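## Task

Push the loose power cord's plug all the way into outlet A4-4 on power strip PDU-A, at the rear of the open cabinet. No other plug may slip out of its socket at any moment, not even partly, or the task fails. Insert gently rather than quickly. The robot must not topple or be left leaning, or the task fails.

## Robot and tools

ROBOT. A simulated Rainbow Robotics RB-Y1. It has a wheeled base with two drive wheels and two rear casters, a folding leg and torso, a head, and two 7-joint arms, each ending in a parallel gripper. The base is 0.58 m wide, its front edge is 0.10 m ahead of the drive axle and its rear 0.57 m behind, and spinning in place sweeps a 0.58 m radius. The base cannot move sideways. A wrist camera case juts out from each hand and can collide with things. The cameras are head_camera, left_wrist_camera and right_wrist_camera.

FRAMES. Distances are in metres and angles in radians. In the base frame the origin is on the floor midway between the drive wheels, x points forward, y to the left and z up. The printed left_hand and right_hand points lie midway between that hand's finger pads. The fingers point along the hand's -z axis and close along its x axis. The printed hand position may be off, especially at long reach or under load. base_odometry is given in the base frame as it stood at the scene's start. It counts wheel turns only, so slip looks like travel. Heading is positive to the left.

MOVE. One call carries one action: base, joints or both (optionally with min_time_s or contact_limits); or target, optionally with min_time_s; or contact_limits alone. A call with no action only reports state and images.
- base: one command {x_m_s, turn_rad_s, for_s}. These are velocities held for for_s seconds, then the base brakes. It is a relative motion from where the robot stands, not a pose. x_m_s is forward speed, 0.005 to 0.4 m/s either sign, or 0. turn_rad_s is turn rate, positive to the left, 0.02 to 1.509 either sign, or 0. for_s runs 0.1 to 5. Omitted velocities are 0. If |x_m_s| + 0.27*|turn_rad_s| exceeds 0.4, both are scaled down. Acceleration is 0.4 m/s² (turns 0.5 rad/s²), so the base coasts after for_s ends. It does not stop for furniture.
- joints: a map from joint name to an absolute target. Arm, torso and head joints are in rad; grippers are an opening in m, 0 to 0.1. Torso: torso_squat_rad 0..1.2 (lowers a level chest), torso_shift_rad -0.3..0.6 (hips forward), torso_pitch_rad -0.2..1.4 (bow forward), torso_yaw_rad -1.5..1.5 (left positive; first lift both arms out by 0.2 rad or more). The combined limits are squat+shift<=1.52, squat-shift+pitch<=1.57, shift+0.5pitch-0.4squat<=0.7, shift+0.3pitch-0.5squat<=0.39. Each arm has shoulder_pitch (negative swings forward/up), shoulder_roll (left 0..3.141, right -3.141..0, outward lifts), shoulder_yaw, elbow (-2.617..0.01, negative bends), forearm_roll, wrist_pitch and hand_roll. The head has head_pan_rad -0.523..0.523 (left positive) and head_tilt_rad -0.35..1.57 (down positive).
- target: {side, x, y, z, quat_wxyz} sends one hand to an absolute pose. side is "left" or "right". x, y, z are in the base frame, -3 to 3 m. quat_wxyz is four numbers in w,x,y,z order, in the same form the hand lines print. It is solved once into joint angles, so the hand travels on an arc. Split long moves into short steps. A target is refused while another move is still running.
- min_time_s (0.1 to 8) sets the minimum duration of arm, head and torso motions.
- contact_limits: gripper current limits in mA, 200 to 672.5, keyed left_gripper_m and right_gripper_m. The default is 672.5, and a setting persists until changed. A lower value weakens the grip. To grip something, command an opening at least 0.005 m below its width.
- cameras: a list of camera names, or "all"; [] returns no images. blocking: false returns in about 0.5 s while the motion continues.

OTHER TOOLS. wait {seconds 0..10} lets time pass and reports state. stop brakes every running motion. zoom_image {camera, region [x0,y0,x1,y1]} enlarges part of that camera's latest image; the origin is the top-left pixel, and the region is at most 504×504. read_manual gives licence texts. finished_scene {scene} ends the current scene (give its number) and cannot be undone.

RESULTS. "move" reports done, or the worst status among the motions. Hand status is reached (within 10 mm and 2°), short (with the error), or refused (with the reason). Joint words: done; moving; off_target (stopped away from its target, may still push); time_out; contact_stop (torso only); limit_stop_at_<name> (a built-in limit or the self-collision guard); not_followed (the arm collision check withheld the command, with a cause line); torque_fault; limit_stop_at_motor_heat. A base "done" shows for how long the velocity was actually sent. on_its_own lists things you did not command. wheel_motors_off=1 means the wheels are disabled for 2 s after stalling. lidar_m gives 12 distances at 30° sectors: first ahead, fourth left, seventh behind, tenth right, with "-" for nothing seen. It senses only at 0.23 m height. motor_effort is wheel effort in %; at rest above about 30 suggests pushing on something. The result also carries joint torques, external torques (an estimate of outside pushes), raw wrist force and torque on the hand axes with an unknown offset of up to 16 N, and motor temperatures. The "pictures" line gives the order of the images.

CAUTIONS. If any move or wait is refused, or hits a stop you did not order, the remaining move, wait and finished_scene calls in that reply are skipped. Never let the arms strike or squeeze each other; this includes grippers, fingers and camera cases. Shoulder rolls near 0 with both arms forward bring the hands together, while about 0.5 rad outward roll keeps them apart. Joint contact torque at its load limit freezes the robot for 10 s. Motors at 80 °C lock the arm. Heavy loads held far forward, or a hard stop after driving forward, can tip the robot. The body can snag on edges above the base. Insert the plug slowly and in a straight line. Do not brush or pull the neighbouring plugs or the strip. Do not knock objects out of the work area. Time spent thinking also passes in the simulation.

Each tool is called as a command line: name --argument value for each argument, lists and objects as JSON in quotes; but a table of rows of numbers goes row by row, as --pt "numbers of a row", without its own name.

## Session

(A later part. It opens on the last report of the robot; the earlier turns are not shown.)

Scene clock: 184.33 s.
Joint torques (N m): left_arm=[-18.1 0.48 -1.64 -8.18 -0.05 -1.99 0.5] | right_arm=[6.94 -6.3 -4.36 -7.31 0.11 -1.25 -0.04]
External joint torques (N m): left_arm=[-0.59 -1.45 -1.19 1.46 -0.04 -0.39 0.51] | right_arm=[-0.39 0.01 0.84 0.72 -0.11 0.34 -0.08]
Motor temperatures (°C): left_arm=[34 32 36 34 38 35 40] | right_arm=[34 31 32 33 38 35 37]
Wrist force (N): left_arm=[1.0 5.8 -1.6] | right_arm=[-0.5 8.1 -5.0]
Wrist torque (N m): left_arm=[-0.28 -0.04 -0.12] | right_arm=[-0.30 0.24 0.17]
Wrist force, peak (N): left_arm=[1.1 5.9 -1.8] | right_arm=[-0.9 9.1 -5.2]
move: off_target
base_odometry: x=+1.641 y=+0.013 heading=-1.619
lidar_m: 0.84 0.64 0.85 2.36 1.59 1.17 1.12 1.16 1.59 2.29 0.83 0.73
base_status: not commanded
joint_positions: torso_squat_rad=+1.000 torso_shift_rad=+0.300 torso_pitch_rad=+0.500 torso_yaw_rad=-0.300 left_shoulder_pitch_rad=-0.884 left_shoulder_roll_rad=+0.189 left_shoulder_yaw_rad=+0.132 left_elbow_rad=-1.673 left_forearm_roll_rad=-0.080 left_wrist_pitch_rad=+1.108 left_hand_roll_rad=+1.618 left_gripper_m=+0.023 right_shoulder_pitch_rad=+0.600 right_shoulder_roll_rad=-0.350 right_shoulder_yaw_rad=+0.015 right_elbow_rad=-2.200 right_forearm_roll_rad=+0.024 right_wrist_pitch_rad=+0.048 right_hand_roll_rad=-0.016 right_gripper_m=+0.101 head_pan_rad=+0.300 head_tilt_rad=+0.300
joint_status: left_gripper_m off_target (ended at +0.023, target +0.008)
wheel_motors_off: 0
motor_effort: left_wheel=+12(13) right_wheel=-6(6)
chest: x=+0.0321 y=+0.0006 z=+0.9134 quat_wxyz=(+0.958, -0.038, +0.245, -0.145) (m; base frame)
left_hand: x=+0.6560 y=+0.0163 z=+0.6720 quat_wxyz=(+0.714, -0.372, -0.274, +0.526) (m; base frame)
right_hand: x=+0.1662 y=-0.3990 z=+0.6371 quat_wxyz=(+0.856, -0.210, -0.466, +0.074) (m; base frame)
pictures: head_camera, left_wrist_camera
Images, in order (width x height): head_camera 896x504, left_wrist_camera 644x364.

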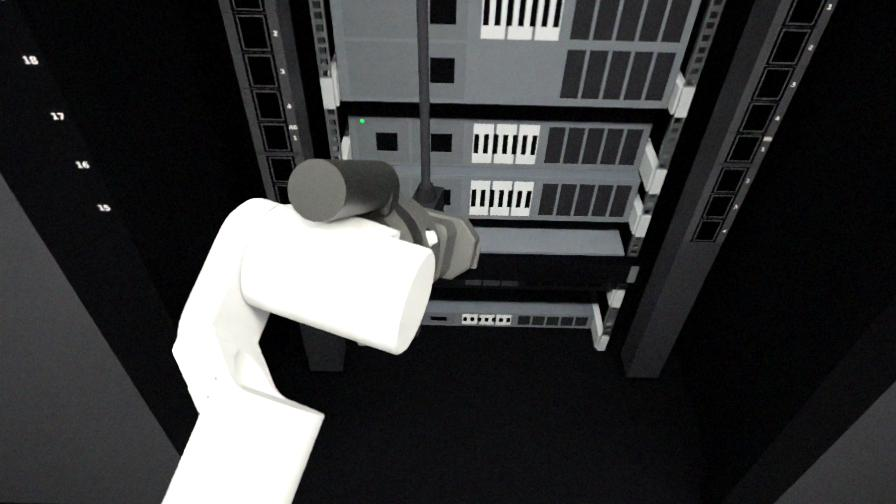

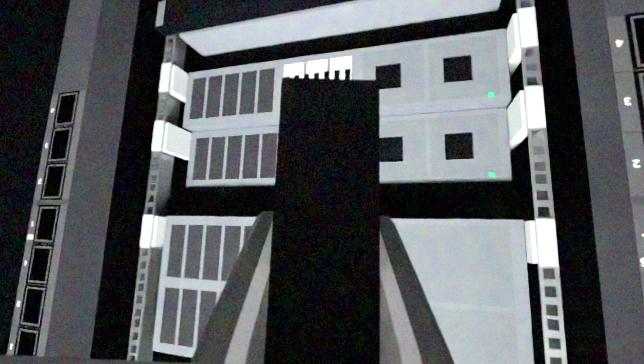

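move --joints '{"left_shoulder_pitch_rad":-0.69,"left_shoulder_roll_rad":0.15,"left_shoulder_yaw_rad":0.13,"left_elbow_rad":-1.49,"left_wrist_pitch_rad":-0.06,"left_forearm_roll_rad":0,"left_hand_roll_rad":1.57}' --min_time_s 3 --cameras '["head_camera","left_wrist_camera"]'

move --joints '{"left_shoulder_pitch_rad":-0.5,"left_shoulder_roll_rad":0.1,"left_shoulder_yaw_rad":0.13,"left_elbow_rad":-1.3,"left_wrist_pitch_rad":-1.235}' --min_time_s 3 --cameras '["head_camera","left_wrist_camera"]'

Scene clock: 196.00 s.
Joint torques (N m): left_arm=[-14.63 -0.52 -1.91 -9.73 0.12 -2.33 -0.19] | right_arm=[7.06 -6.22 -4.53 -7.29 0.05 -1.38 -0.08]
External joint torques (N m): left_arm=[0.54 -1.56 -1.26 0.7 0.07 -0.44 -0.18] | right_arm=[-0.26 0.1 0.67 0.75 -0.17 0.21 -0.11]
Motor temperatures (°C): left_arm=[34 32 36 34 38 35 40] | right_arm=[34 31 32 34 38 35 37]
Wrist force (N): left_arm=[1.3 7.9 3.3] | right_arm=[-0.1 8.5 -4.8]
Wrist torque (N m): left_arm=[-0.30 -0.04 -0.13] | right_arm=[-0.31 0.27 0.20]
Wrist force, peak (N): left_arm=[1.4 -24.3 19.7] | right_arm=[-0.5 8.6 -5.5]
move: done
base_odometry: x=+1.641 y=+0.013 heading=-1.619
lidar_m: 0.84 0.64 0.85 2.37 1.59 1.17 1.11 1.15 1.58 2.29 0.83 0.72
base_status: not commanded
joint_positions: torso_squat_rad=+1.000 torso_shift_rad=+0.300 torso_pitch_rad=+0.500 torso_yaw_rad=-0.300 left_shoulder_pitch_rad=-0.690 left_shoulder_roll_rad=+0.150 left_shoulder_yaw_rad=+0.130 left_elbow_rad=-1.490 left_forearm_roll_rad=+0.000 left_wrist_pitch_rad=-0.060 left_hand_roll_rad=+1.570 left_gripper_m=+0.023 right_shoulder_pitch_rad=+0.600 right_shoulder_roll_rad=-0.350 right_shoulder_yaw_rad=+0.015 right_elbow_rad=-2.200 right_forearm_roll_rad=+0.024 right_wrist_pitch_rad=+0.048 right_hand_roll_rad=-0.016 right_gripper_m=+0.101 head_pan_rad=+0.300 head_tilt_rad=+0.300
joint_status: all done
wheel_motors_off: 0
motor_effort: left_wheel=+12(13) right_wheel=-5(6)
chest: x=+0.0320 y=+0.0006 z=+0.9134 quat_wxyz=(+0.958, -0.038, +0.244, -0.145) (m; base frame)
left_hand: x=+0.6609 y=+0.0100 z=+0.7288 quat_wxyz=(+0.511, -0.636, -0.429, +0.387) (m; base frame)
right_hand: x=+0.1661 y=-0.3990 z=+0.6371 quat_wxyz=(+0.856, -0.210, -0.466, +0.074) (m; base frame)
pictures: head_camera, left_wrist_camera
Images, in order (width x height): head_camera 896x504, left_wrist_camera 644x364.

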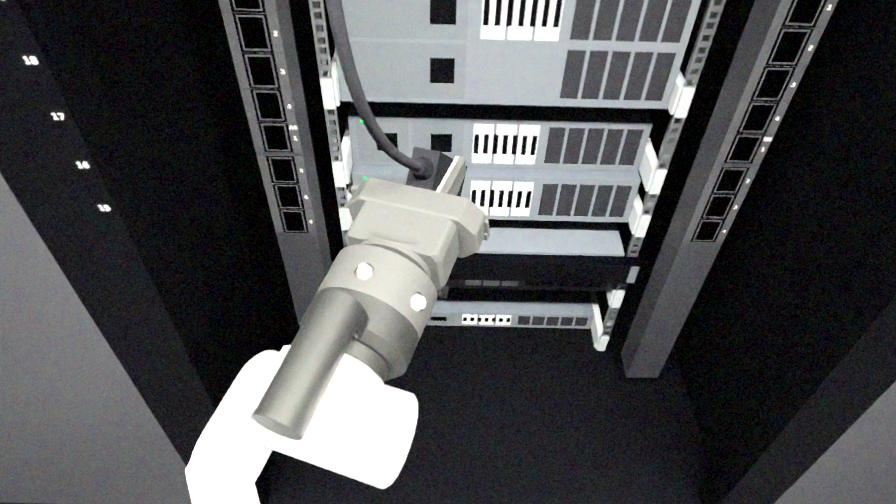

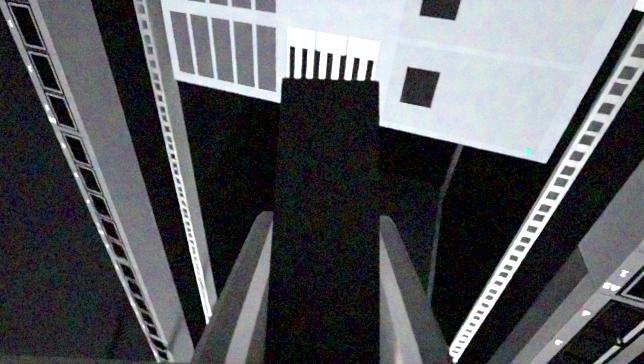

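Scene clock: 199.30 s.
Joint torques (N m): left_arm=[-6.59 -1.38 -2.18 -6.12 0.07 -1.7 -0.18] | right_arm=[6.81 -6.3 -4.49 -7.29 0.13 -1.34 -0.02]
External joint torques (N m): left_arm=[3.87 -1.23 -1.3 2.75 0.17 -0.65 -0.18] | right_arm=[-0.51 0.01 0.7 0.74 -0.09 0.25 -0.06]
Motor temperatures (°C): left_arm=[34 32 36 34 38 35 40] | right_arm=[34 31 32 34 38 35 37]
Wrist force (N): left_arm=[0.6 1.9 -2.5] | right_arm=[-0.1 8.5 -5.6]
Wrist torque (N m): left_arm=[0.87 -0.10 -0.20] | right_arm=[-0.31 0.25 0.18]
Wrist force, peak (N): left_arm=[1.3 7.2 4.3] | right_arm=[-0.8 8.7 -5.5]
move: done
base_odometry: x=+1.641 y=+0.013 heading=-1.619
lidar_m: 0.83 0.64 0.84 2.36 1.59 1.16 1.12 1.16 1.60 2.28 0.83 0.73
base_status: not commanded
joint_positions: torso_squat_rad=+1.000 torso_shift_rad=+0.300 torso_pitch_rad=+0.500 torso_yaw_rad=-0.300 left_shoulder_pitch_rad=-0.501 left_shoulder_roll_rad=+0.100 left_shoulder_yaw_rad=+0.130 left_elbow_rad=-1.301 left_forearm_roll_rad=+0.000 left_wrist_pitch_rad=-1.235 left_hand_roll_rad=+1.570 left_gripper_m=+0.023 right_shoulder_pitch_rad=+0.600 right_shoulder_roll_rad=-0.350 right_shoulder_yaw_rad=+0.015 right_elbow_rad=-2.200 right_forearm_roll_rad=+0.024 right_wrist_pitch_rad=+0.048 right_hand_roll_rad=-0.016 right_gripper_m=+0.101 head_pan_rad=+0.300 head_tilt_rad=+0.300
joint_status: all done
wheel_motors_off: 0
motor_effort: left_wheel=+12(13) right_wheel=-5(6)
chest: x=+0.0320 y=+0.0006 z=+0.9134 quat_wxyz=(+0.958, -0.038, +0.244, -0.145) (m; base frame)
left_hand: x=+0.5072 y=+0.0776 z=+0.7712 quat_wxyz=(+0.214, -0.775, -0.557, +0.207) (m; base frame)
right_hand: x=+0.1661 y=-0.3990 z=+0.6371 quat_wxyz=(+0.856, -0.210, -0.466, +0.074) (m; base frame)
pictures: head_camera, left_wrist_camera
Images, in order (width x height): head_camera 896x504, left_wrist_camera 644x364.

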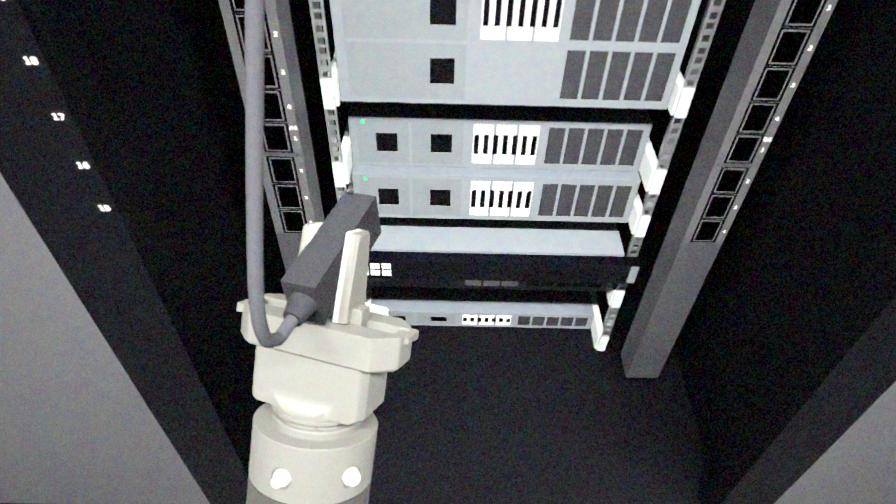

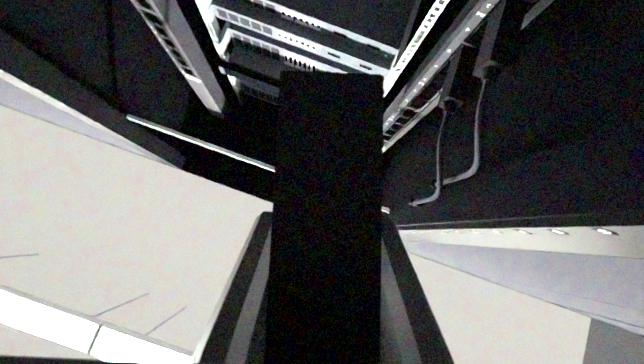

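zoom_image --camera "head_camera" --region '[220, 170, 430, 380]'

Scaled by 2.400 from the camera's 896x504 image, which has a finer 1280x720 frame.

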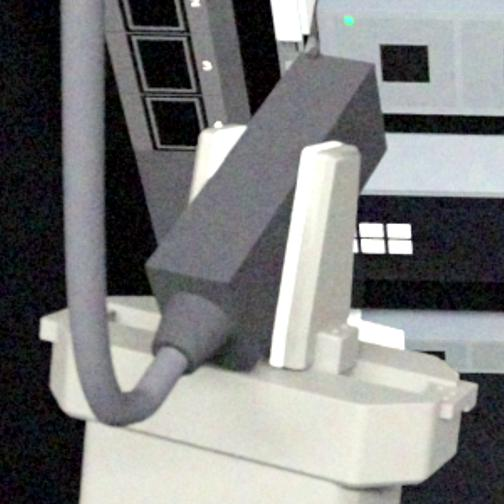

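move --joints '{"torso_yaw_rad":0.0,"head_pan_rad":0.15,"head_tilt_rad":0.2}' --min_time_s 2 --cameras '["head_camera"]'

move --joints '{"right_shoulder_pitch_rad":-0.5,"right_shoulder_roll_rad":-0.3,"right_shoulder_yaw_rad":0.6,"right_elbow_rad":-1.6,"right_wrist_pitch_rad":0,"right_forearm_roll_rad":0,"right_hand_roll_rad":1.57}' --min_time_s 2 --cameras '["head_camera","right_wrist_camera"]'

Scene clock: 226.20 s.
Joint torques (N m): left_arm=[-5.46 1.23 -0.44 -6.01 0.64 -1.75 -0.2] | right_arm=[7.26 -4.37 -2.79 -7.65 0.11 -1.42 -0.07]
External joint torques (N m): left_arm=[3.86 -1.29 -1.04 2.83 0.48 -0.66 -0.19] | right_arm=[-0.39 0.06 0.9 0.88 -0.12 0.28 -0.12]
Motor temperatures (°C): left_arm=[34 32 36 34 38 35 40] | right_arm=[34 31 32 34 38 35 37]
Wrist force (N): left_arm=[-1.6 2.2 -2.5] | right_arm=[-0.6 7.2 -5.8]
Wrist torque (N m): left_arm=[0.87 -0.16 -0.31] | right_arm=[-0.23 0.22 0.19]
Wrist force, peak (N): left_arm=[-1.5 1.9 -3.6] | right_arm=[-0.6 9.1 -5.0]
move: done
base_odometry: x=+1.641 y=+0.013 heading=-1.619
lidar_m: 0.83 0.64 0.84 2.36 1.59 1.17 1.11 1.15 1.60 2.29 0.83 0.73
base_status: not commanded
joint_positions: torso_squat_rad=+1.000 torso_shift_rad=+0.300 torso_pitch_rad=+0.500 torso_yaw_rad=+0.000 left_shoulder_pitch_rad=-0.501 left_shoulder_roll_rad=+0.100 left_shoulder_yaw_rad=+0.130 left_elbow_rad=-1.301 left_forearm_roll_rad=+0.000 left_wrist_pitch_rad=-1.235 left_hand_roll_rad=+1.570 left_gripper_m=+0.023 right_shoulder_pitch_rad=+0.600 right_shoulder_roll_rad=-0.350 right_shoulder_yaw_rad=+0.015 right_elbow_rad=-2.200 right_forearm_roll_rad=+0.024 right_wrist_pitch_rad=+0.048 right_hand_roll_rad=-0.016 right_gripper_m=+0.101 head_pan_rad=+0.150 head_tilt_rad=+0.200
joint_status: all done
wheel_motors_off: 0
motor_effort: left_wheel=+12(12) right_wheel=-5(6)
chest: x=+0.0320 y=+0.0006 z=+0.9134 quat_wxyz=(+0.969, -0.001, +0.247, +0.000) (m; base frame)
left_hand: x=+0.4681 y=+0.2174 z=+0.7923 quat_wxyz=(+0.240, -0.678, -0.667, +0.193) (m; base frame)
right_hand: x=+0.2599 y=-0.3073 z=+0.5858 quat_wxyz=(+0.852, -0.086, -0.494, +0.152) (m; base frame)
pictures: head_camera
Images, in order (width x height): head_camera 896x504.

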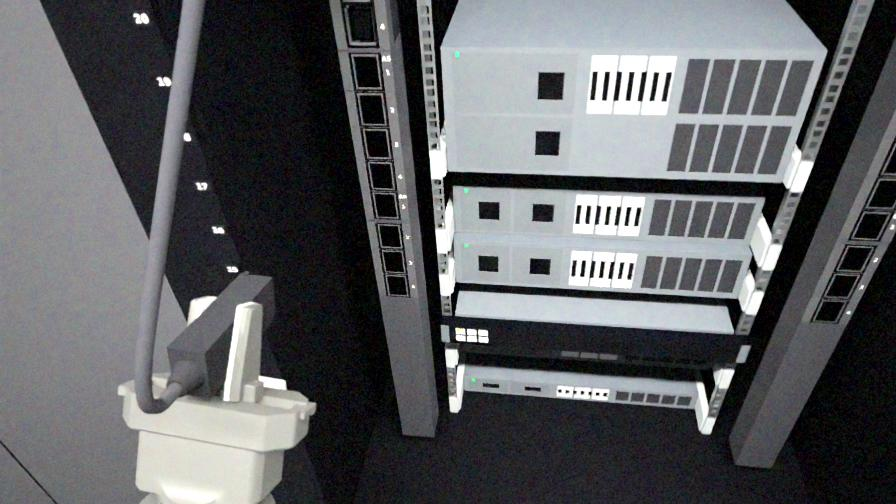

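Scene clock: 228.53 s.
Joint torques (N m): left_arm=[-5.62 1.62 0.21 -5.95 0.84 -1.74 -0.19] | right_arm=[-9.47 1.64 -0.92 -8.96 -0.15 -1.92 -0.01]
External joint torques (N m): left_arm=[3.7 -0.89 -0.39 2.89 0.68 -0.65 -0.18] | right_arm=[0.08 0.27 1.61 1.47 -0.32 0.09 0.01]
Motor temperatures (°C): left_arm=[34 32 36 34 38 35 40] | right_arm=[34 31 32 34 38 35 37]
Wrist force (N): left_arm=[-1.7 2.0 -3.2] | right_arm=[5.8 11.5 -3.1]
Wrist torque (N m): left_arm=[0.91 -0.17 -0.31] | right_arm=[-0.42 0.64 0.20]
Wrist force, peak (N): left_arm=[-1.7 2.2 -3.2] | right_arm=[5.7 12.0 -2.7]
move: done
base_odometry: x=+1.641 y=+0.013 heading=-1.619
lidar_m: 0.84 0.64 0.84 2.37 1.59 1.17 1.11 1.16 1.60 2.29 0.83 0.72
base_status: not commanded
joint_positions: torso_squat_rad=+1.000 torso_shift_rad=+0.300 torso_pitch_rad=+0.500 torso_yaw_rad=+0.000 left_shoulder_pitch_rad=-0.501 left_shoulder_roll_rad=+0.100 left_shoulder_yaw_rad=+0.130 left_elbow_rad=-1.301 left_forearm_roll_rad=+0.000 left_wrist_pitch_rad=-1.235 left_hand_roll_rad=+1.570 left_gripper_m=+0.023 right_shoulder_pitch_rad=-0.500 right_shoulder_roll_rad=-0.300 right_shoulder_yaw_rad=+0.600 right_elbow_rad=-1.600 right_forearm_roll_rad=+0.000 right_wrist_pitch_rad=+0.000 right_hand_roll_rad=+1.570 right_gripper_m=+0.101 head_pan_rad=+0.150 head_tilt_rad=+0.200
joint_status: all done
wheel_motors_off: 0
motor_effort: left_wheel=+11(12) right_wheel=-5(6)
chest: x=+0.0320 y=+0.0006 z=+0.9134 quat_wxyz=(+0.969, -0.001, +0.247, +0.000) (m; base frame)
left_hand: x=+0.4681 y=+0.2174 z=+0.7923 quat_wxyz=(+0.240, -0.678, -0.667, +0.193) (m; base frame)
right_hand: x=+0.4491 y=+0.0551 z=+0.6157 quat_wxyz=(+0.228, -0.318, -0.575, +0.718) (m; base frame)
pictures: head_camera, right_wrist_camera
Images, in order (width x height): head_camera 896x504, right_wrist_camera 644x364.

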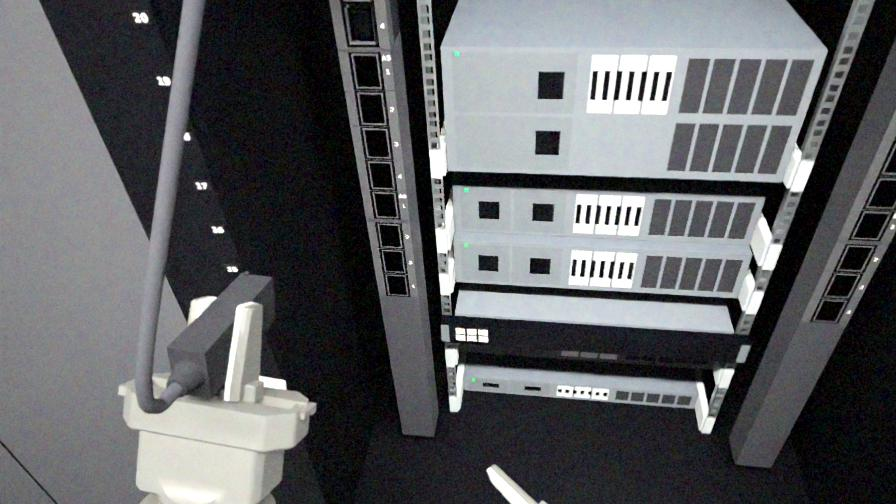

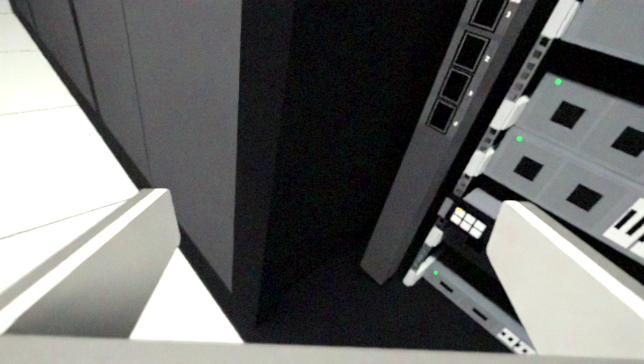

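move --target '{"side":"right","x":0.36,"y":-0.04,"z":0.86,"quat_wxyz":[0.107,-0.107,-0.699,0.699]}' --min_time_s 2.5 --cameras '["right_wrist_camera"]'

Scene clock: 243.23 s.
Joint torques (N m): left_arm=[-5.31 1.69 0.48 -6.17 0.79 -1.66 -0.18] | right_arm=[-10.13 -11.13 -6.57 -4.59 -0.27 -1.64 -0.3]
External joint torques (N m): left_arm=[4.01 -0.82 -0.13 2.67 0.62 -0.56 -0.17] | right_arm=[-0.84 0.02 2.4 0.11 -0.13 0.05 -0.29]
Motor temperatures (°C): left_arm=[34 32 36 34 38 35 40] | right_arm=[34 31 32 34 38 35 37]
Wrist force (N): left_arm=[-1.6 2.2 -2.9] | right_arm=[4.0 11.9 -2.2]
Wrist torque (N m): left_arm=[0.88 -0.16 -0.31] | right_arm=[-0.45 0.47 0.21]
Wrist force, peak (N): left_arm=[-1.9 2.0 -3.3] | right_arm=[5.5 12.1 -3.1]
move: done
base_odometry: x=+1.641 y=+0.013 heading=-1.619
lidar_m: 0.84 0.64 0.85 2.37 1.59 1.16 1.11 1.16 1.60 2.29 0.83 0.72
base_status: not commanded
joint_positions: torso_squat_rad=+1.000 torso_shift_rad=+0.300 torso_pitch_rad=+0.500 torso_yaw_rad=+0.000 left_shoulder_pitch_rad=-0.501 left_shoulder_roll_rad=+0.100 left_shoulder_yaw_rad=+0.130 left_elbow_rad=-1.301 left_forearm_roll_rad=+0.000 left_wrist_pitch_rad=-1.235 left_hand_roll_rad=+1.570 left_gripper_m=+0.023 right_shoulder_pitch_rad=-0.668 right_shoulder_roll_rad=-1.432 right_shoulder_yaw_rad=+0.614 right_elbow_rad=-2.378 right_forearm_roll_rad=-0.478 right_wrist_pitch_rad=-0.227 right_hand_roll_rad=+0.964 right_gripper_m=+0.101 head_pan_rad=+0.150 head_tilt_rad=+0.200
joint_status: all done
wheel_motors_off: 0
motor_effort: left_wheel=+10(11) right_wheel=-4(6)
chest: x=+0.0320 y=+0.0006 z=+0.9134 quat_wxyz=(+0.969, -0.001, +0.247, +0.000) (m; base frame)
left_hand: x=+0.4681 y=+0.2173 z=+0.7923 quat_wxyz=(+0.240, -0.678, -0.667, +0.193) (m; base frame)
right_hand: x=+0.3601 y=-0.0400 z=+0.8601 quat_wxyz=(+0.107, -0.107, -0.699, +0.699) (m; base frame)
right_hand_status: reached (checked arc, planned for 2.5 s): 0 mm and 0.0 deg off.
pictures: right_wrist_camera
Images, in order (width x height): right_wrist_camera 644x364.

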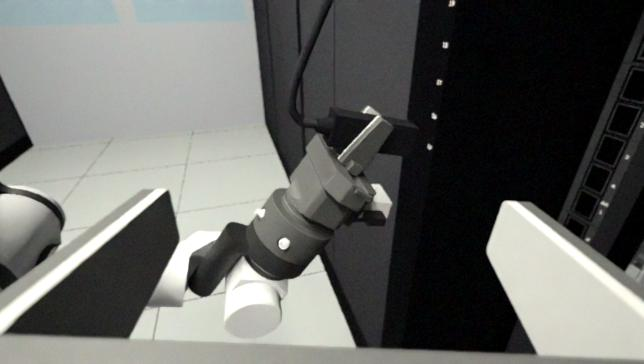

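zoom_image --camera "right_wrist_camera" --region '[290, 80, 440, 240]'

Scaled by 3.150 from the camera's 644x364 image, which has a finer 1265x715 frame.

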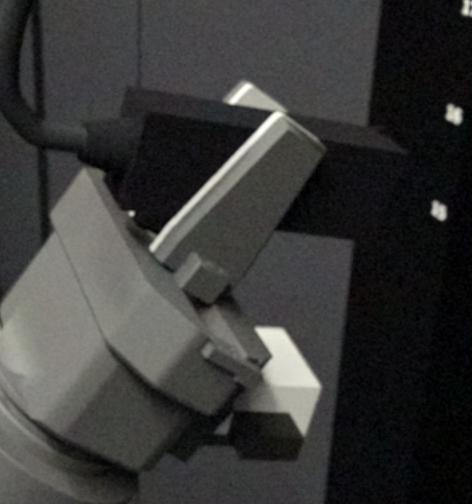

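move --joints '{"torso_yaw_rad":-0.3}' --min_time_s 2 --cameras '[]'

move --joints '{"left_shoulder_pitch_rad":-0.72,"left_shoulder_roll_rad":0.15,"left_shoulder_yaw_rad":0.13,"left_elbow_rad":-1.52,"left_wrist_pitch_rad":-0.06}' --min_time_s 3 --cameras '[]'

move --target '{"side":"left","x":0.65,"y":0.02,"z":0.69,"quat_wxyz":[0.667,-0.450,-0.332,0.492]}' --min_time_s 3 --cameras '["right_wrist_camera","head_camera"]'

Scene clock: 270.20 s.
Joint torques (N m): left_arm=[-9.22 -0.79 -1.21 -7.78 0.05 -1.56 -0.18] | right_arm=[-9.47 -11.84 -6.66 -3.7 -0.4 -1.52 -0.33]
External joint torques (N m): left_arm=[1.23 -0.63 -0.33 1.09 0.15 -0.51 -0.18] | right_arm=[-0.75 0.25 2.38 -0.02 -0.23 0.09 -0.31]
Motor temperatures (°C): left_arm=[33 32 36 34 38 35 40] | right_arm=[34 31 32 33 38 35 37]
Wrist force (N): left_arm=[1.5 4.5 6.6] | right_arm=[4.7 11.6 -3.1]
Wrist torque (N m): left_arm=[0.04 -0.06 -0.14] | right_arm=[-0.45 0.53 0.24]
Wrist force, peak (N): left_arm=[1.2 4.6 6.7] | right_arm=[5.2 11.8 -3.0]
move: done
base_odometry: x=+1.641 y=+0.013 heading=-1.619
lidar_m: 0.83 0.64 0.85 2.36 1.60 1.16 1.11 1.16 1.60 2.29 0.83 0.73
base_status: not commanded
joint_positions: torso_squat_rad=+1.000 torso_shift_rad=+0.300 torso_pitch_rad=+0.500 torso_yaw_rad=-0.300 left_shoulder_pitch_rad=-0.500 left_shoulder_roll_rad=+0.100 left_shoulder_yaw_rad=+0.130 left_elbow_rad=-1.300 left_forearm_roll_rad=+0.000 left_wrist_pitch_rad=-1.235 left_hand_roll_rad=+1.570 left_gripper_m=+0.023 right_shoulder_pitch_rad=-0.668 right_shoulder_roll_rad=-1.432 right_shoulder_yaw_rad=+0.614 right_elbow_rad=-2.378 right_forearm_roll_rad=-0.478 right_wrist_pitch_rad=-0.227 right_hand_roll_rad=+0.964 right_gripper_m=+0.101 head_pan_rad=+0.150 head_tilt_rad=+0.200
joint_status: all done
wheel_motors_off: 0
motor_effort: left_wheel=+11(11) right_wheel=-5(5)
chest: x=+0.0320 y=+0.0006 z=+0.9134 quat_wxyz=(+0.958, -0.038, +0.244, -0.145) (m; base frame)
left_hand: x=+0.5070 y=+0.0775 z=+0.7708 quat_wxyz=(+0.214, -0.775, -0.557, +0.207) (m; base frame)
right_hand: x=+0.3373 y=-0.1308 z=+0.8726 quat_wxyz=(+0.189, -0.205, -0.627, +0.727) (m; base frame)
pictures: none
No camera images: "cameras" was empty.

Scene clock: 273.50 s.
Joint torques (N m): left_arm=[-16.56 2.15 -0.99 -10.28 0.11 -1.99 -0.1] | right_arm=[-9.62 -11.89 -6.61 -3.72 -0.35 -1.53 -0.22]
External joint torques (N m): left_arm=[-0.92 1.09 -0.3 0.13 0.06 -0.13 -0.09] | right_arm=[-0.9 0.2 2.44 -0.04 -0.17 0.09 -0.21]
Motor temperatures (°C): left_arm=[33 32 36 34 38 35 40] | right_arm=[34 31 32 33 38 35 37]
Wrist force (N): left_arm=[1.4 7.9 3.8] | right_arm=[4.6 11.6 -3.3]
Wrist torque (N m): left_arm=[-0.28 -0.05 -0.11] | right_arm=[-0.43 0.58 0.24]
Wrist force, peak (N): left_arm=[1.5 6.5 6.6] | right_arm=[4.5 12.2 -2.7]
move: done
base_odometry: x=+1.641 y=+0.013 heading=-1.619
lidar_m: 0.83 0.64 0.84 2.36 1.59 1.17 1.11 1.15 1.60 2.30 0.83 0.73
base_status: not commanded
joint_positions: torso_squat_rad=+1.000 torso_shift_rad=+0.300 torso_pitch_rad=+0.500 torso_yaw_rad=-0.300 left_shoulder_pitch_rad=-0.720 left_shoulder_roll_rad=+0.150 left_shoulder_yaw_rad=+0.130 left_elbow_rad=-1.520 left_forearm_roll_rad=+0.000 left_wrist_pitch_rad=-0.060 left_hand_roll_rad=+1.570 left_gripper_m=+0.023 right_shoulder_pitch_rad=-0.668 right_shoulder_roll_rad=-1.432 right_shoulder_yaw_rad=+0.614 right_elbow_rad=-2.378 right_forearm_roll_rad=-0.478 right_wrist_pitch_rad=-0.227 right_hand_roll_rad=+0.964 right_gripper_m=+0.101 head_pan_rad=+0.150 head_tilt_rad=+0.200
joint_status: all done
wheel_motors_off: 0
motor_effort: left_wheel=+11(11) right_wheel=-5(5)
chest: x=+0.0320 y=+0.0006 z=+0.9134 quat_wxyz=(+0.958, -0.038, +0.244, -0.145) (m; base frame)
left_hand: x=+0.6640 y=+0.0058 z=+0.7598 quat_wxyz=(+0.493, -0.653, -0.437, +0.373) (m; base frame)
right_hand: x=+0.3373 y=-0.1308 z=+0.8726 quat_wxyz=(+0.189, -0.205, -0.627, +0.727) (m; base frame)
pictures: none
No camera images: "cameras" was empty.

Scene clock: 276.83 s.
Joint torques (N m): left_arm=[-16.45 -0.43 -0.93 -9.73 0.08 -1.7 -0.49] | right_arm=[-9.41 -12.03 -6.6 -3.63 -0.33 -1.47 -0.25]
External joint torques (N m): left_arm=[-0.9 -1.32 0.37 0.19 -0.01 0.1 -0.48] | right_arm=[-0.69 0.06 2.44 0.05 -0.15 0.15 -0.24]
Motor temperatures (°C): left_arm=[34 32 36 34 38 35 40] | right_arm=[34 31 32 33 38 35 37]
Wrist force (N): left_arm=[1.2 7.2 -0.5] | right_arm=[4.6 11.2 -2.8]
Wrist torque (N m): left_arm=[-0.34 -0.03 -0.13] | right_arm=[-0.40 0.56 0.23]
Wrist force, peak (N): left_arm=[1.4 8.3 3.8] | right_arm=[4.5 12.2 -3.2]
move: done
base_odometry: x=+1.641 y=+0.013 heading=-1.619
lidar_m: 0.83 0.64 0.85 2.36 1.59 1.17 1.11 1.16 1.59 2.29 0.83 0.73
base_status: not commanded
joint_positions: torso_squat_rad=+1.000 torso_shift_rad=+0.300 torso_pitch_rad=+0.500 torso_yaw_rad=-0.300 left_shoulder_pitch_rad=-0.747 left_shoulder_roll_rad=+0.109 left_shoulder_yaw_rad=+0.167 left_elbow_rad=-1.771 left_forearm_roll_rad=-0.087 left_wrist_pitch_rad=+0.827 left_hand_roll_rad=+1.540 left_gripper_m=+0.023 right_shoulder_pitch_rad=-0.668 right_shoulder_roll_rad=-1.432 right_shoulder_yaw_rad=+0.614 right_elbow_rad=-2.378 right_forearm_roll_rad=-0.478 right_wrist_pitch_rad=-0.227 right_hand_roll_rad=+0.964 right_gripper_m=+0.101 head_pan_rad=+0.150 head_tilt_rad=+0.200
joint_status: all done
wheel_motors_off: 0
motor_effort: left_wheel=+11(11) right_wheel=-5(5)
chest: x=+0.0320 y=+0.0006 z=+0.9134 quat_wxyz=(+0.958, -0.038, +0.244, -0.145) (m; base frame)
left_hand: x=+0.6496 y=+0.0202 z=+0.6900 quat_wxyz=(+0.667, -0.451, -0.332, +0.492) (m; base frame)
left_hand_status: reached (checked arc, planned for 3.0 s): 0 mm and 0.1 deg off.
right_hand: x=+0.3373 y=-0.1308 z=+0.8726 quat_wxyz=(+0.189, -0.205, -0.627, +0.727) (m; base frame)
pictures: head_camera, right_wrist_camera
Images, in order (width x height): head_camera 896x504, right_wrist_camera 644x364.

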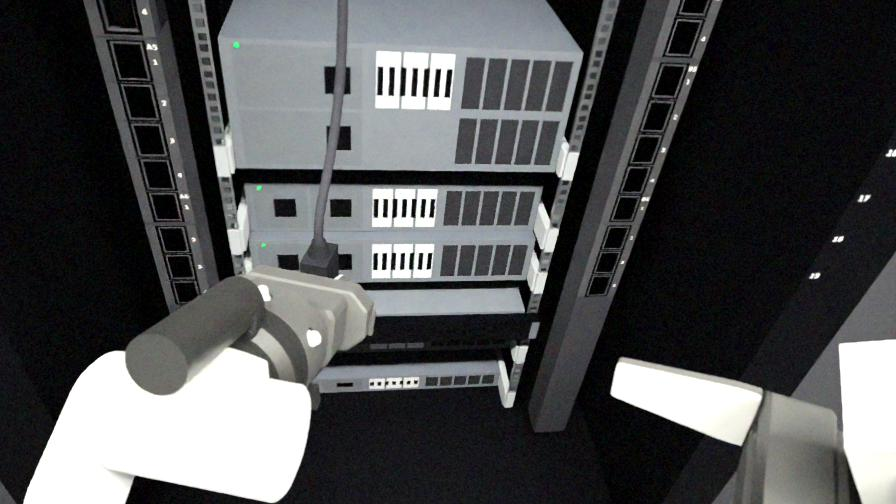

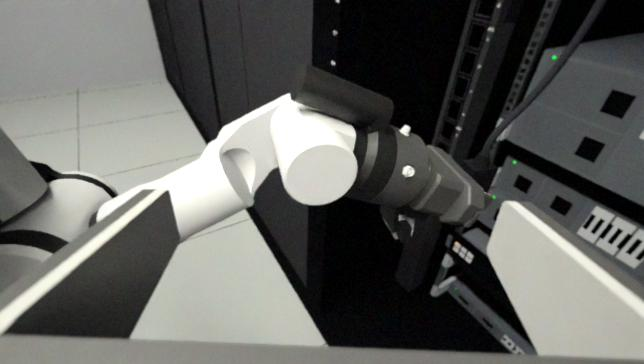

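move --target '{"side":"left","x":0.656,"y":0.018,"z":0.672,"quat_wxyz":[0.667,-0.450,-0.332,0.492]}' --min_time_s 1.5 --cameras '["right_wrist_camera","head_camera"]'

zoom_image --camera "head_camera" --region '[220, 120, 420, 320]'

zoom_image --camera "right_wrist_camera" --region '[350, 60, 570, 300]'

Scene clock: 282.23 s.
Joint torques (N m): left_arm=[-13.36 1.97 -0.74 -5.71 -0.15 -0.66 0.43] | right_arm=[-9.42 -11.82 -6.62 -3.71 -0.34 -1.51 -0.27]
External joint torques (N m): left_arm=[2.45 1.02 0.54 4.38 -0.23 1.14 0.44] | right_arm=[-0.7 0.27 2.43 -0.03 -0.16 0.11 -0.26]
Motor temperatures (°C): left_arm=[34 32 36 34 38 35 40] | right_arm=[34 31 32 33 38 35 37]
Wrist force (N): left_arm=[1.3 1.0 2.3] | right_arm=[4.7 11.3 -3.1]
Wrist torque (N m): left_arm=[-0.50 -0.03 -0.12] | right_arm=[-0.40 0.53 0.20]
Wrist force, peak (N): left_arm=[1.4 7.3 -0.7] | right_arm=[4.6 12.1 -3.9]
move: done
base_odometry: x=+1.641 y=+0.013 heading=-1.619
lidar_m: 0.84 0.64 0.85 2.36 1.59 1.17 1.11 1.16 1.59 2.29 0.83 0.72
base_status: not commanded
joint_positions: torso_squat_rad=+1.000 torso_shift_rad=+0.300 torso_pitch_rad=+0.500 torso_yaw_rad=-0.300 left_shoulder_pitch_rad=-0.753 left_shoulder_roll_rad=+0.113 left_shoulder_yaw_rad=+0.171 left_elbow_rad=-1.692 left_forearm_roll_rad=-0.087 left_wrist_pitch_rad=+0.755 left_hand_roll_rad=+1.546 left_gripper_m=+0.023 right_shoulder_pitch_rad=-0.668 right_shoulder_roll_rad=-1.432 right_shoulder_yaw_rad=+0.614 right_elbow_rad=-2.378 right_forearm_roll_rad=-0.478 right_wrist_pitch_rad=-0.227 right_hand_roll_rad=+0.964 right_gripper_m=+0.101 head_pan_rad=+0.150 head_tilt_rad=+0.200
joint_status: all done
wheel_motors_off: 0
motor_effort: left_wheel=+11(11) right_wheel=-5(5)
chest: x=+0.0320 y=+0.0006 z=+0.9134 quat_wxyz=(+0.958, -0.038, +0.244, -0.145) (m; base frame)
left_hand: x=+0.6560 y=+0.0177 z=+0.6728 quat_wxyz=(+0.667, -0.451, -0.332, +0.492) (m; base frame)
left_hand_status: reached (checked arc, planned for 1.5 s): 1 mm and 0.1 deg off.
right_hand: x=+0.3373 y=-0.1308 z=+0.8726 quat_wxyz=(+0.189, -0.205, -0.627, +0.727) (m; base frame)
pictures: head_camera, right_wrist_camera
Images, in order (width x height): head_camera 896x504, right_wrist_camera 644x364.

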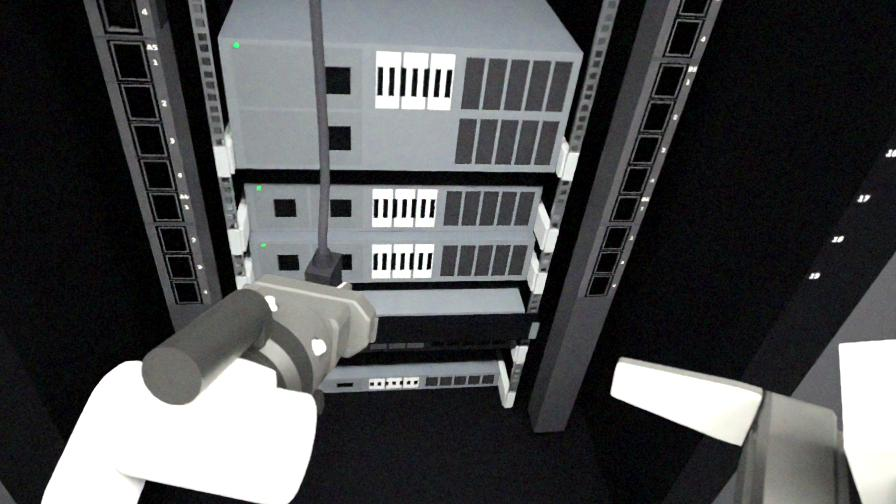

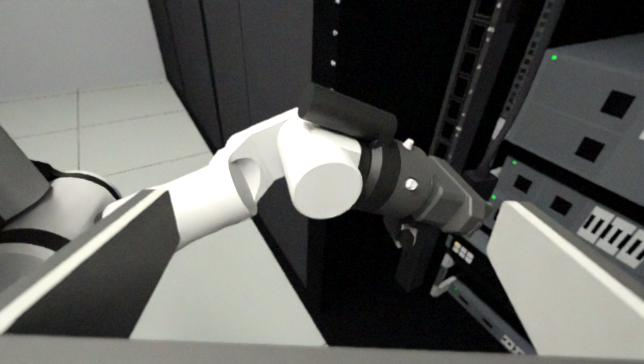

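Scaled by 2.520 from the camera's 896x504 image, which has a finer 1280x720 frame.

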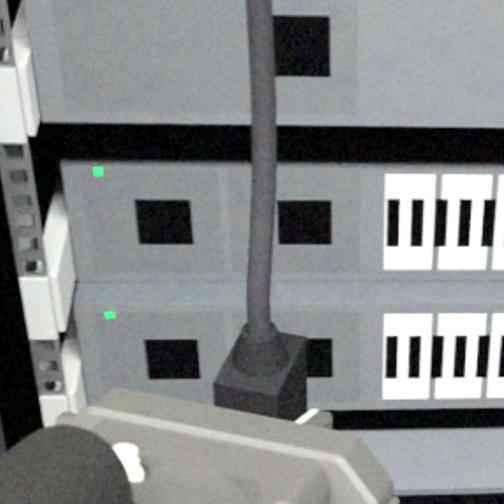

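Scaled by 2.100 from the camera's 644x364 image, which has a finer 1265x715 frame.

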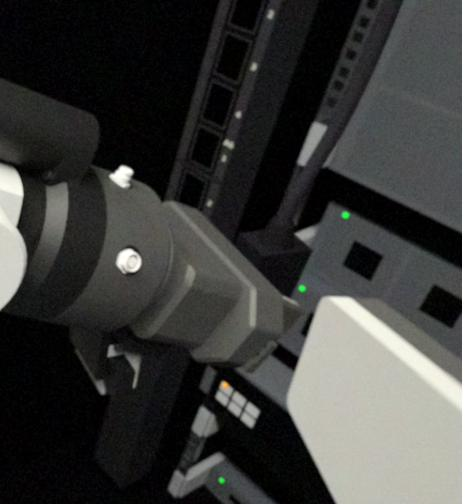

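move --joints '{"left_gripper_m":0.05}' --cameras '["left_wrist_camera","right_wrist_camera"]'

wait --seconds 3 --cameras '["left_wrist_camera","head_camera"]'

Scene clock: 285.20 s.
Joint torques (N m): left_arm=[-14.65 1.51 -1.33 -8.74 -0.07 -1.59 0.3] | right_arm=[-9.62 -12.06 -6.6 -3.63 -0.33 -1.55 -0.39]
External joint torques (N m): left_arm=[1.16 0.55 -0.06 1.34 -0.15 0.21 0.31] | right_arm=[-0.9 0.03 2.45 0.05 -0.15 0.06 -0.38]
Motor temperatures (°C): left_arm=[34 32 36 34 38 35 40] | right_arm=[34 31 32 33 38 35 37]
Wrist force (N): left_arm=[1.3 6.5 -0.3] | right_arm=[4.6 11.5 -2.4]
Wrist torque (N m): left_arm=[-0.30 -0.03 -0.13] | right_arm=[-0.42 0.55 0.23]
Wrist force, peak (N): left_arm=[1.0 7.4 -0.1] | right_arm=[4.7 12.1 -2.8]
move: done
base_odometry: x=+1.641 y=+0.013 heading=-1.619
lidar_m: 0.83 0.64 0.85 2.37 1.59 1.17 1.11 1.16 1.60 2.28 0.83 0.73
base_status: not commanded
joint_positions: torso_squat_rad=+1.000 torso_shift_rad=+0.300 torso_pitch_rad=+0.500 torso_yaw_rad=-0.300 left_shoulder_pitch_rad=-0.752 left_shoulder_roll_rad=+0.113 left_shoulder_yaw_rad=+0.171 left_elbow_rad=-1.692 left_forearm_roll_rad=-0.087 left_wrist_pitch_rad=+0.755 left_hand_roll_rad=+1.546 left_gripper_m=+0.050 right_shoulder_pitch_rad=-0.668 right_shoulder_roll_rad=-1.432 right_shoulder_yaw_rad=+0.614 right_elbow_rad=-2.378 right_forearm_roll_rad=-0.478 right_wrist_pitch_rad=-0.227 right_hand_roll_rad=+0.964 right_gripper_m=+0.101 head_pan_rad=+0.150 head_tilt_rad=+0.200
joint_status: all done
wheel_motors_off: 0
motor_effort: left_wheel=+12(12) right_wheel=-4(5)
chest: x=+0.0320 y=+0.0006 z=+0.9134 quat_wxyz=(+0.958, -0.038, +0.244, -0.145) (m; base frame)
left_hand: x=+0.6560 y=+0.0178 z=+0.6722 quat_wxyz=(+0.667, -0.450, -0.332, +0.492) (m; base frame)
right_hand: x=+0.3373 y=-0.1308 z=+0.8726 quat_wxyz=(+0.190, -0.205, -0.627, +0.727) (m; base frame)
pictures: left_wrist_camera, right_wrist_camera
Images, in order (width x height): left_wrist_camera 644x364, right_wrist_camera 644x364.

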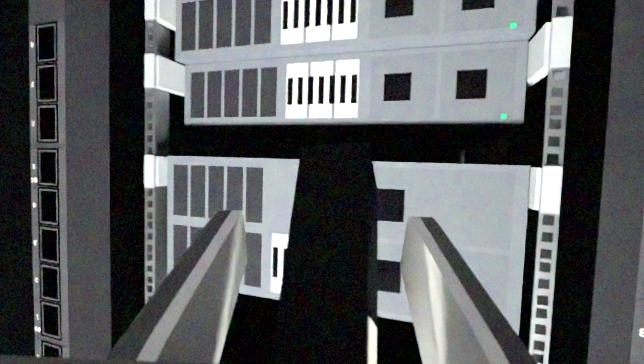

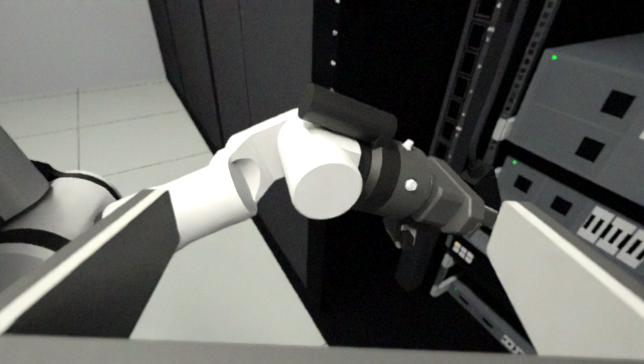

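Scene clock: 288.20 s.
Joint torques (N m): left_arm=[-14.63 1.53 -0.93 -8.58 -0.04 -1.47 0.31] | right_arm=[-9.42 -12.04 -6.64 -3.75 -0.33 -1.46 -0.32]
External joint torques (N m): left_arm=[1.17 0.57 0.35 1.51 -0.12 0.33 0.32] | right_arm=[-0.7 0.05 2.41 -0.07 -0.15 0.15 -0.3]
Motor temperatures (°C): left_arm=[34 32 36 34 38 35 40] | right_arm=[34 31 32 33 38 35 37]
Wrist force (N): left_arm=[1.1 6.6 -0.4] | right_arm=[4.7 11.3 -3.2]
Wrist torque (N m): left_arm=[-0.31 -0.05 -0.13] | right_arm=[-0.40 0.55 0.24]
Wrist force, peak (N): left_arm=[1.2 6.7 -0.3] | right_arm=[5.0 12.0 -2.8]
base_odometry: x=+1.641 y=+0.013 heading=-1.619
lidar_m: 0.84 0.65 0.84 2.36 1.59 1.17 1.11 1.16 1.59 2.29 0.83 0.73
base_status: not commanded
joint_positions: torso_squat_rad=+1.000 torso_shift_rad=+0.300 torso_pitch_rad=+0.500 torso_yaw_rad=-0.300 left_shoulder_pitch_rad=-0.752 left_shoulder_roll_rad=+0.113 left_shoulder_yaw_rad=+0.171 left_elbow_rad=-1.692 left_forearm_roll_rad=-0.087 left_wrist_pitch_rad=+0.755 left_hand_roll_rad=+1.546 left_gripper_m=+0.050 right_shoulder_pitch_rad=-0.668 right_shoulder_roll_rad=-1.432 right_shoulder_yaw_rad=+0.614 right_elbow_rad=-2.378 right_forearm_roll_rad=-0.478 right_wrist_pitch_rad=-0.227 right_hand_roll_rad=+0.964 right_gripper_m=+0.101 head_pan_rad=+0.150 head_tilt_rad=+0.200
joint_status: all done
wheel_motors_off: 0
motor_effort: left_wheel=+11(12) right_wheel=-4(5)
chest: x=+0.0320 y=+0.0006 z=+0.9134 quat_wxyz=(+0.958, -0.038, +0.244, -0.145) (m; base frame)
left_hand: x=+0.6560 y=+0.0178 z=+0.6722 quat_wxyz=(+0.667, -0.450, -0.332, +0.492) (m; base frame)
right_hand: x=+0.3373 y=-0.1308 z=+0.8726 quat_wxyz=(+0.190, -0.205, -0.627, +0.727) (m; base frame)
wait: 3.00 s; at rest by 0.27 s
pictures: head_camera, left_wrist_camera
Images, in order (width x height): head_camera 896x504, left_wrist_camera 644x364.

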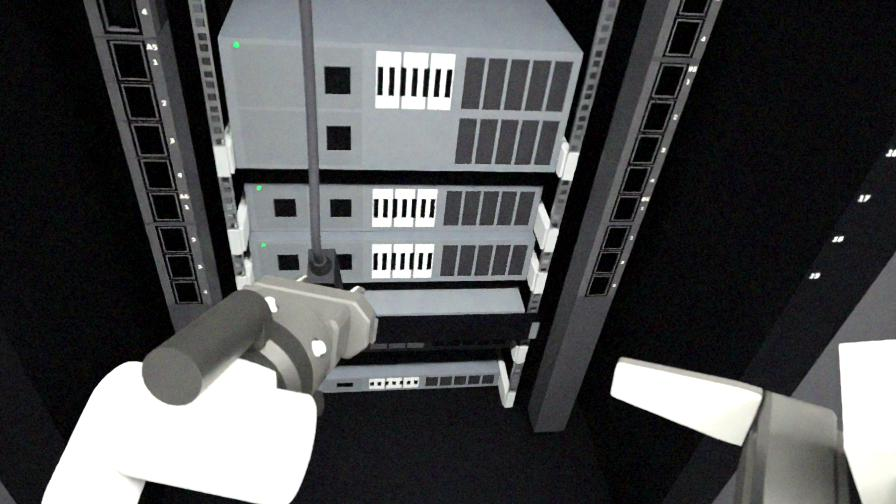

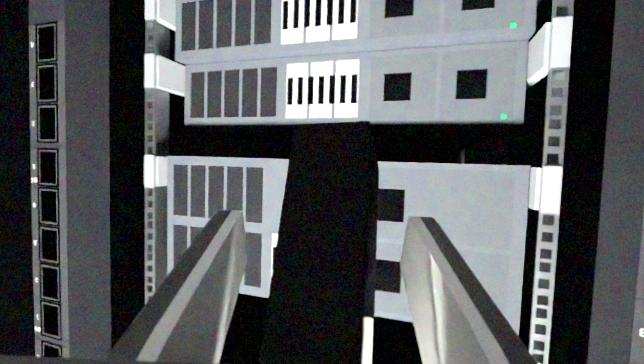

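move --joints '{"left_gripper_m":0.07}' --cameras '[]'

move --target '{"side":"left","x":0.642,"y":0.020,"z":0.683,"quat_wxyz":[0.744,-0.308,-0.227,0.548]}' --min_time_s 3 --cameras '["head_camera","left_wrist_camera"]'

zoom_image --camera "head_camera" --region '[220, 180, 420, 380]'

Scene clock: 297.93 s.
Joint torques (N m): left_arm=[-14.3 1.39 -1 -8.9 0.15 -1.47 0.4] | right_arm=[-9.4 -12.03 -6.53 -3.67 -0.37 -1.47 -0.22]
External joint torques (N m): left_arm=[1.51 0.43 0.27 1.19 0.07 0.33 0.42] | right_arm=[-0.68 0.06 2.52 0.01 -0.19 0.14 -0.21]
Motor temperatures (°C): left_arm=[34 32 36 34 38 35 40] | right_arm=[34 32 32 33 38 35 37]
Wrist force (N): left_arm=[1.0 6.6 -0.4] | right_arm=[4.9 11.6 -3.0]
Wrist torque (N m): left_arm=[-0.32 -0.07 -0.12] | right_arm=[-0.44 0.57 0.23]
Wrist force, peak (N): left_arm=[1.2 6.8 -0.5] | right_arm=[5.3 11.9 -2.7]
move: done
base_odometry: x=+1.641 y=+0.013 heading=-1.619
lidar_m: 0.84 0.64 0.84 2.36 1.59 1.16 1.11 1.16 1.60 2.30 0.83 0.73
base_status: not commanded
joint_positions: torso_squat_rad=+1.000 torso_shift_rad=+0.300 torso_pitch_rad=+0.500 torso_yaw_rad=-0.300 left_shoulder_pitch_rad=-0.752 left_shoulder_roll_rad=+0.113 left_shoulder_yaw_rad=+0.171 left_elbow_rad=-1.692 left_forearm_roll_rad=-0.087 left_wrist_pitch_rad=+0.755 left_hand_roll_rad=+1.546 left_gripper_m=+0.070 right_shoulder_pitch_rad=-0.668 right_shoulder_roll_rad=-1.432 right_shoulder_yaw_rad=+0.614 right_elbow_rad=-2.378 right_forearm_roll_rad=-0.478 right_wrist_pitch_rad=-0.227 right_hand_roll_rad=+0.964 right_gripper_m=+0.101 head_pan_rad=+0.150 head_tilt_rad=+0.200
joint_status: all done
wheel_motors_off: 0
motor_effort: left_wheel=+11(12) right_wheel=-5(5)
chest: x=+0.0320 y=+0.0006 z=+0.9134 quat_wxyz=(+0.958, -0.038, +0.244, -0.145) (m; base frame)
left_hand: x=+0.6560 y=+0.0178 z=+0.6722 quat_wxyz=(+0.667, -0.450, -0.332, +0.492) (m; base frame)
right_hand: x=+0.3373 y=-0.1308 z=+0.8726 quat_wxyz=(+0.190, -0.205, -0.627, +0.727) (m; base frame)
pictures: none
No camera images: "cameras" was empty.

Scene clock: 301.27 s.
Joint torques (N m): left_arm=[-19.03 2.88 -1.12 -8.05 -0.09 -1.22 -0.39] | right_arm=[-9.58 -12.02 -6.57 -3.7 -0.31 -1.49 -0.24]
External joint torques (N m): left_arm=[-0.61 1.01 0.23 0.93 -0.17 0.16 -0.39] | right_arm=[-0.86 0.08 2.48 -0.02 -0.14 0.13 -0.23]
Motor temperatures (°C): left_arm=[34 32 36 34 38 35 40] | right_arm=[34 32 32 33 38 35 37]
Wrist force (N): left_arm=[1.3 5.1 -2.5] | right_arm=[4.7 11.5 -3.2]
Wrist torque (N m): left_arm=[-0.23 -0.02 -0.13] | right_arm=[-0.44 0.54 0.23]
Wrist force, peak (N): left_arm=[1.3 6.7 -0.5] | right_arm=[5.0 12.4 -3.2]
move: done
base_odometry: x=+1.641 y=+0.013 heading=-1.619
lidar_m: 0.84 0.65 0.84 2.36 1.59 1.17 1.11 1.16 1.60 2.30 0.84 0.72
base_status: not commanded
joint_positions: torso_squat_rad=+1.000 torso_shift_rad=+0.300 torso_pitch_rad=+0.500 torso_yaw_rad=-0.300 left_shoulder_pitch_rad=-0.993 left_shoulder_roll_rad=+0.141 left_shoulder_yaw_rad=+0.204 left_elbow_rad=-1.692 left_forearm_roll_rad=-0.114 left_wrist_pitch_rad=+1.392 left_hand_roll_rad=+1.543 left_gripper_m=+0.070 right_shoulder_pitch_rad=-0.668 right_shoulder_roll_rad=-1.432 right_shoulder_yaw_rad=+0.614 right_elbow_rad=-2.378 right_forearm_roll_rad=-0.478 right_wrist_pitch_rad=-0.227 right_hand_roll_rad=+0.964 right_gripper_m=+0.101 head_pan_rad=+0.150 head_tilt_rad=+0.200
joint_status: all done
wheel_motors_off: 0
motor_effort: left_wheel=+11(12) right_wheel=-5(5)
chest: x=+0.0320 y=+0.0006 z=+0.9134 quat_wxyz=(+0.958, -0.038, +0.244, -0.145) (m; base frame)
left_hand: x=+0.6413 y=+0.0201 z=+0.6834 quat_wxyz=(+0.743, -0.309, -0.228, +0.548) (m; base frame)
left_hand_status: reached (checked arc, planned for 3.0 s): 1 mm and 0.1 deg off.
right_hand: x=+0.3373 y=-0.1308 z=+0.8726 quat_wxyz=(+0.190, -0.205, -0.627, +0.727) (m; base frame)
pictures: head_camera, left_wrist_camera
Images, in order (width x height): head_camera 896x504, left_wrist_camera 644x364.

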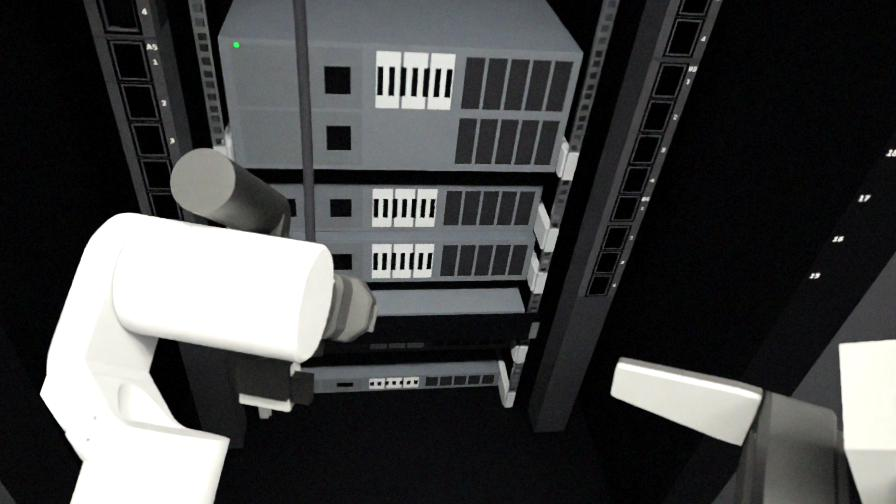

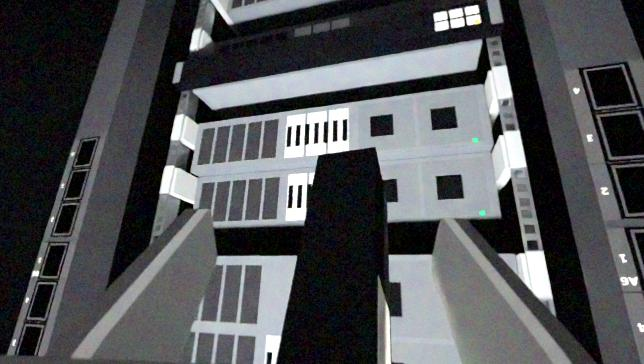

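Scaled by 2.520 from the camera's 896x504 image, which has a finer 1280x720 frame.

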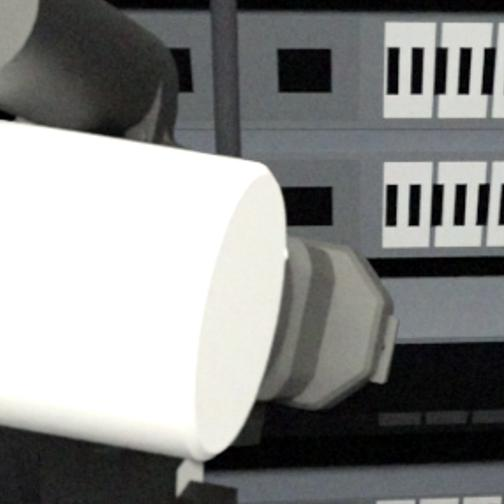

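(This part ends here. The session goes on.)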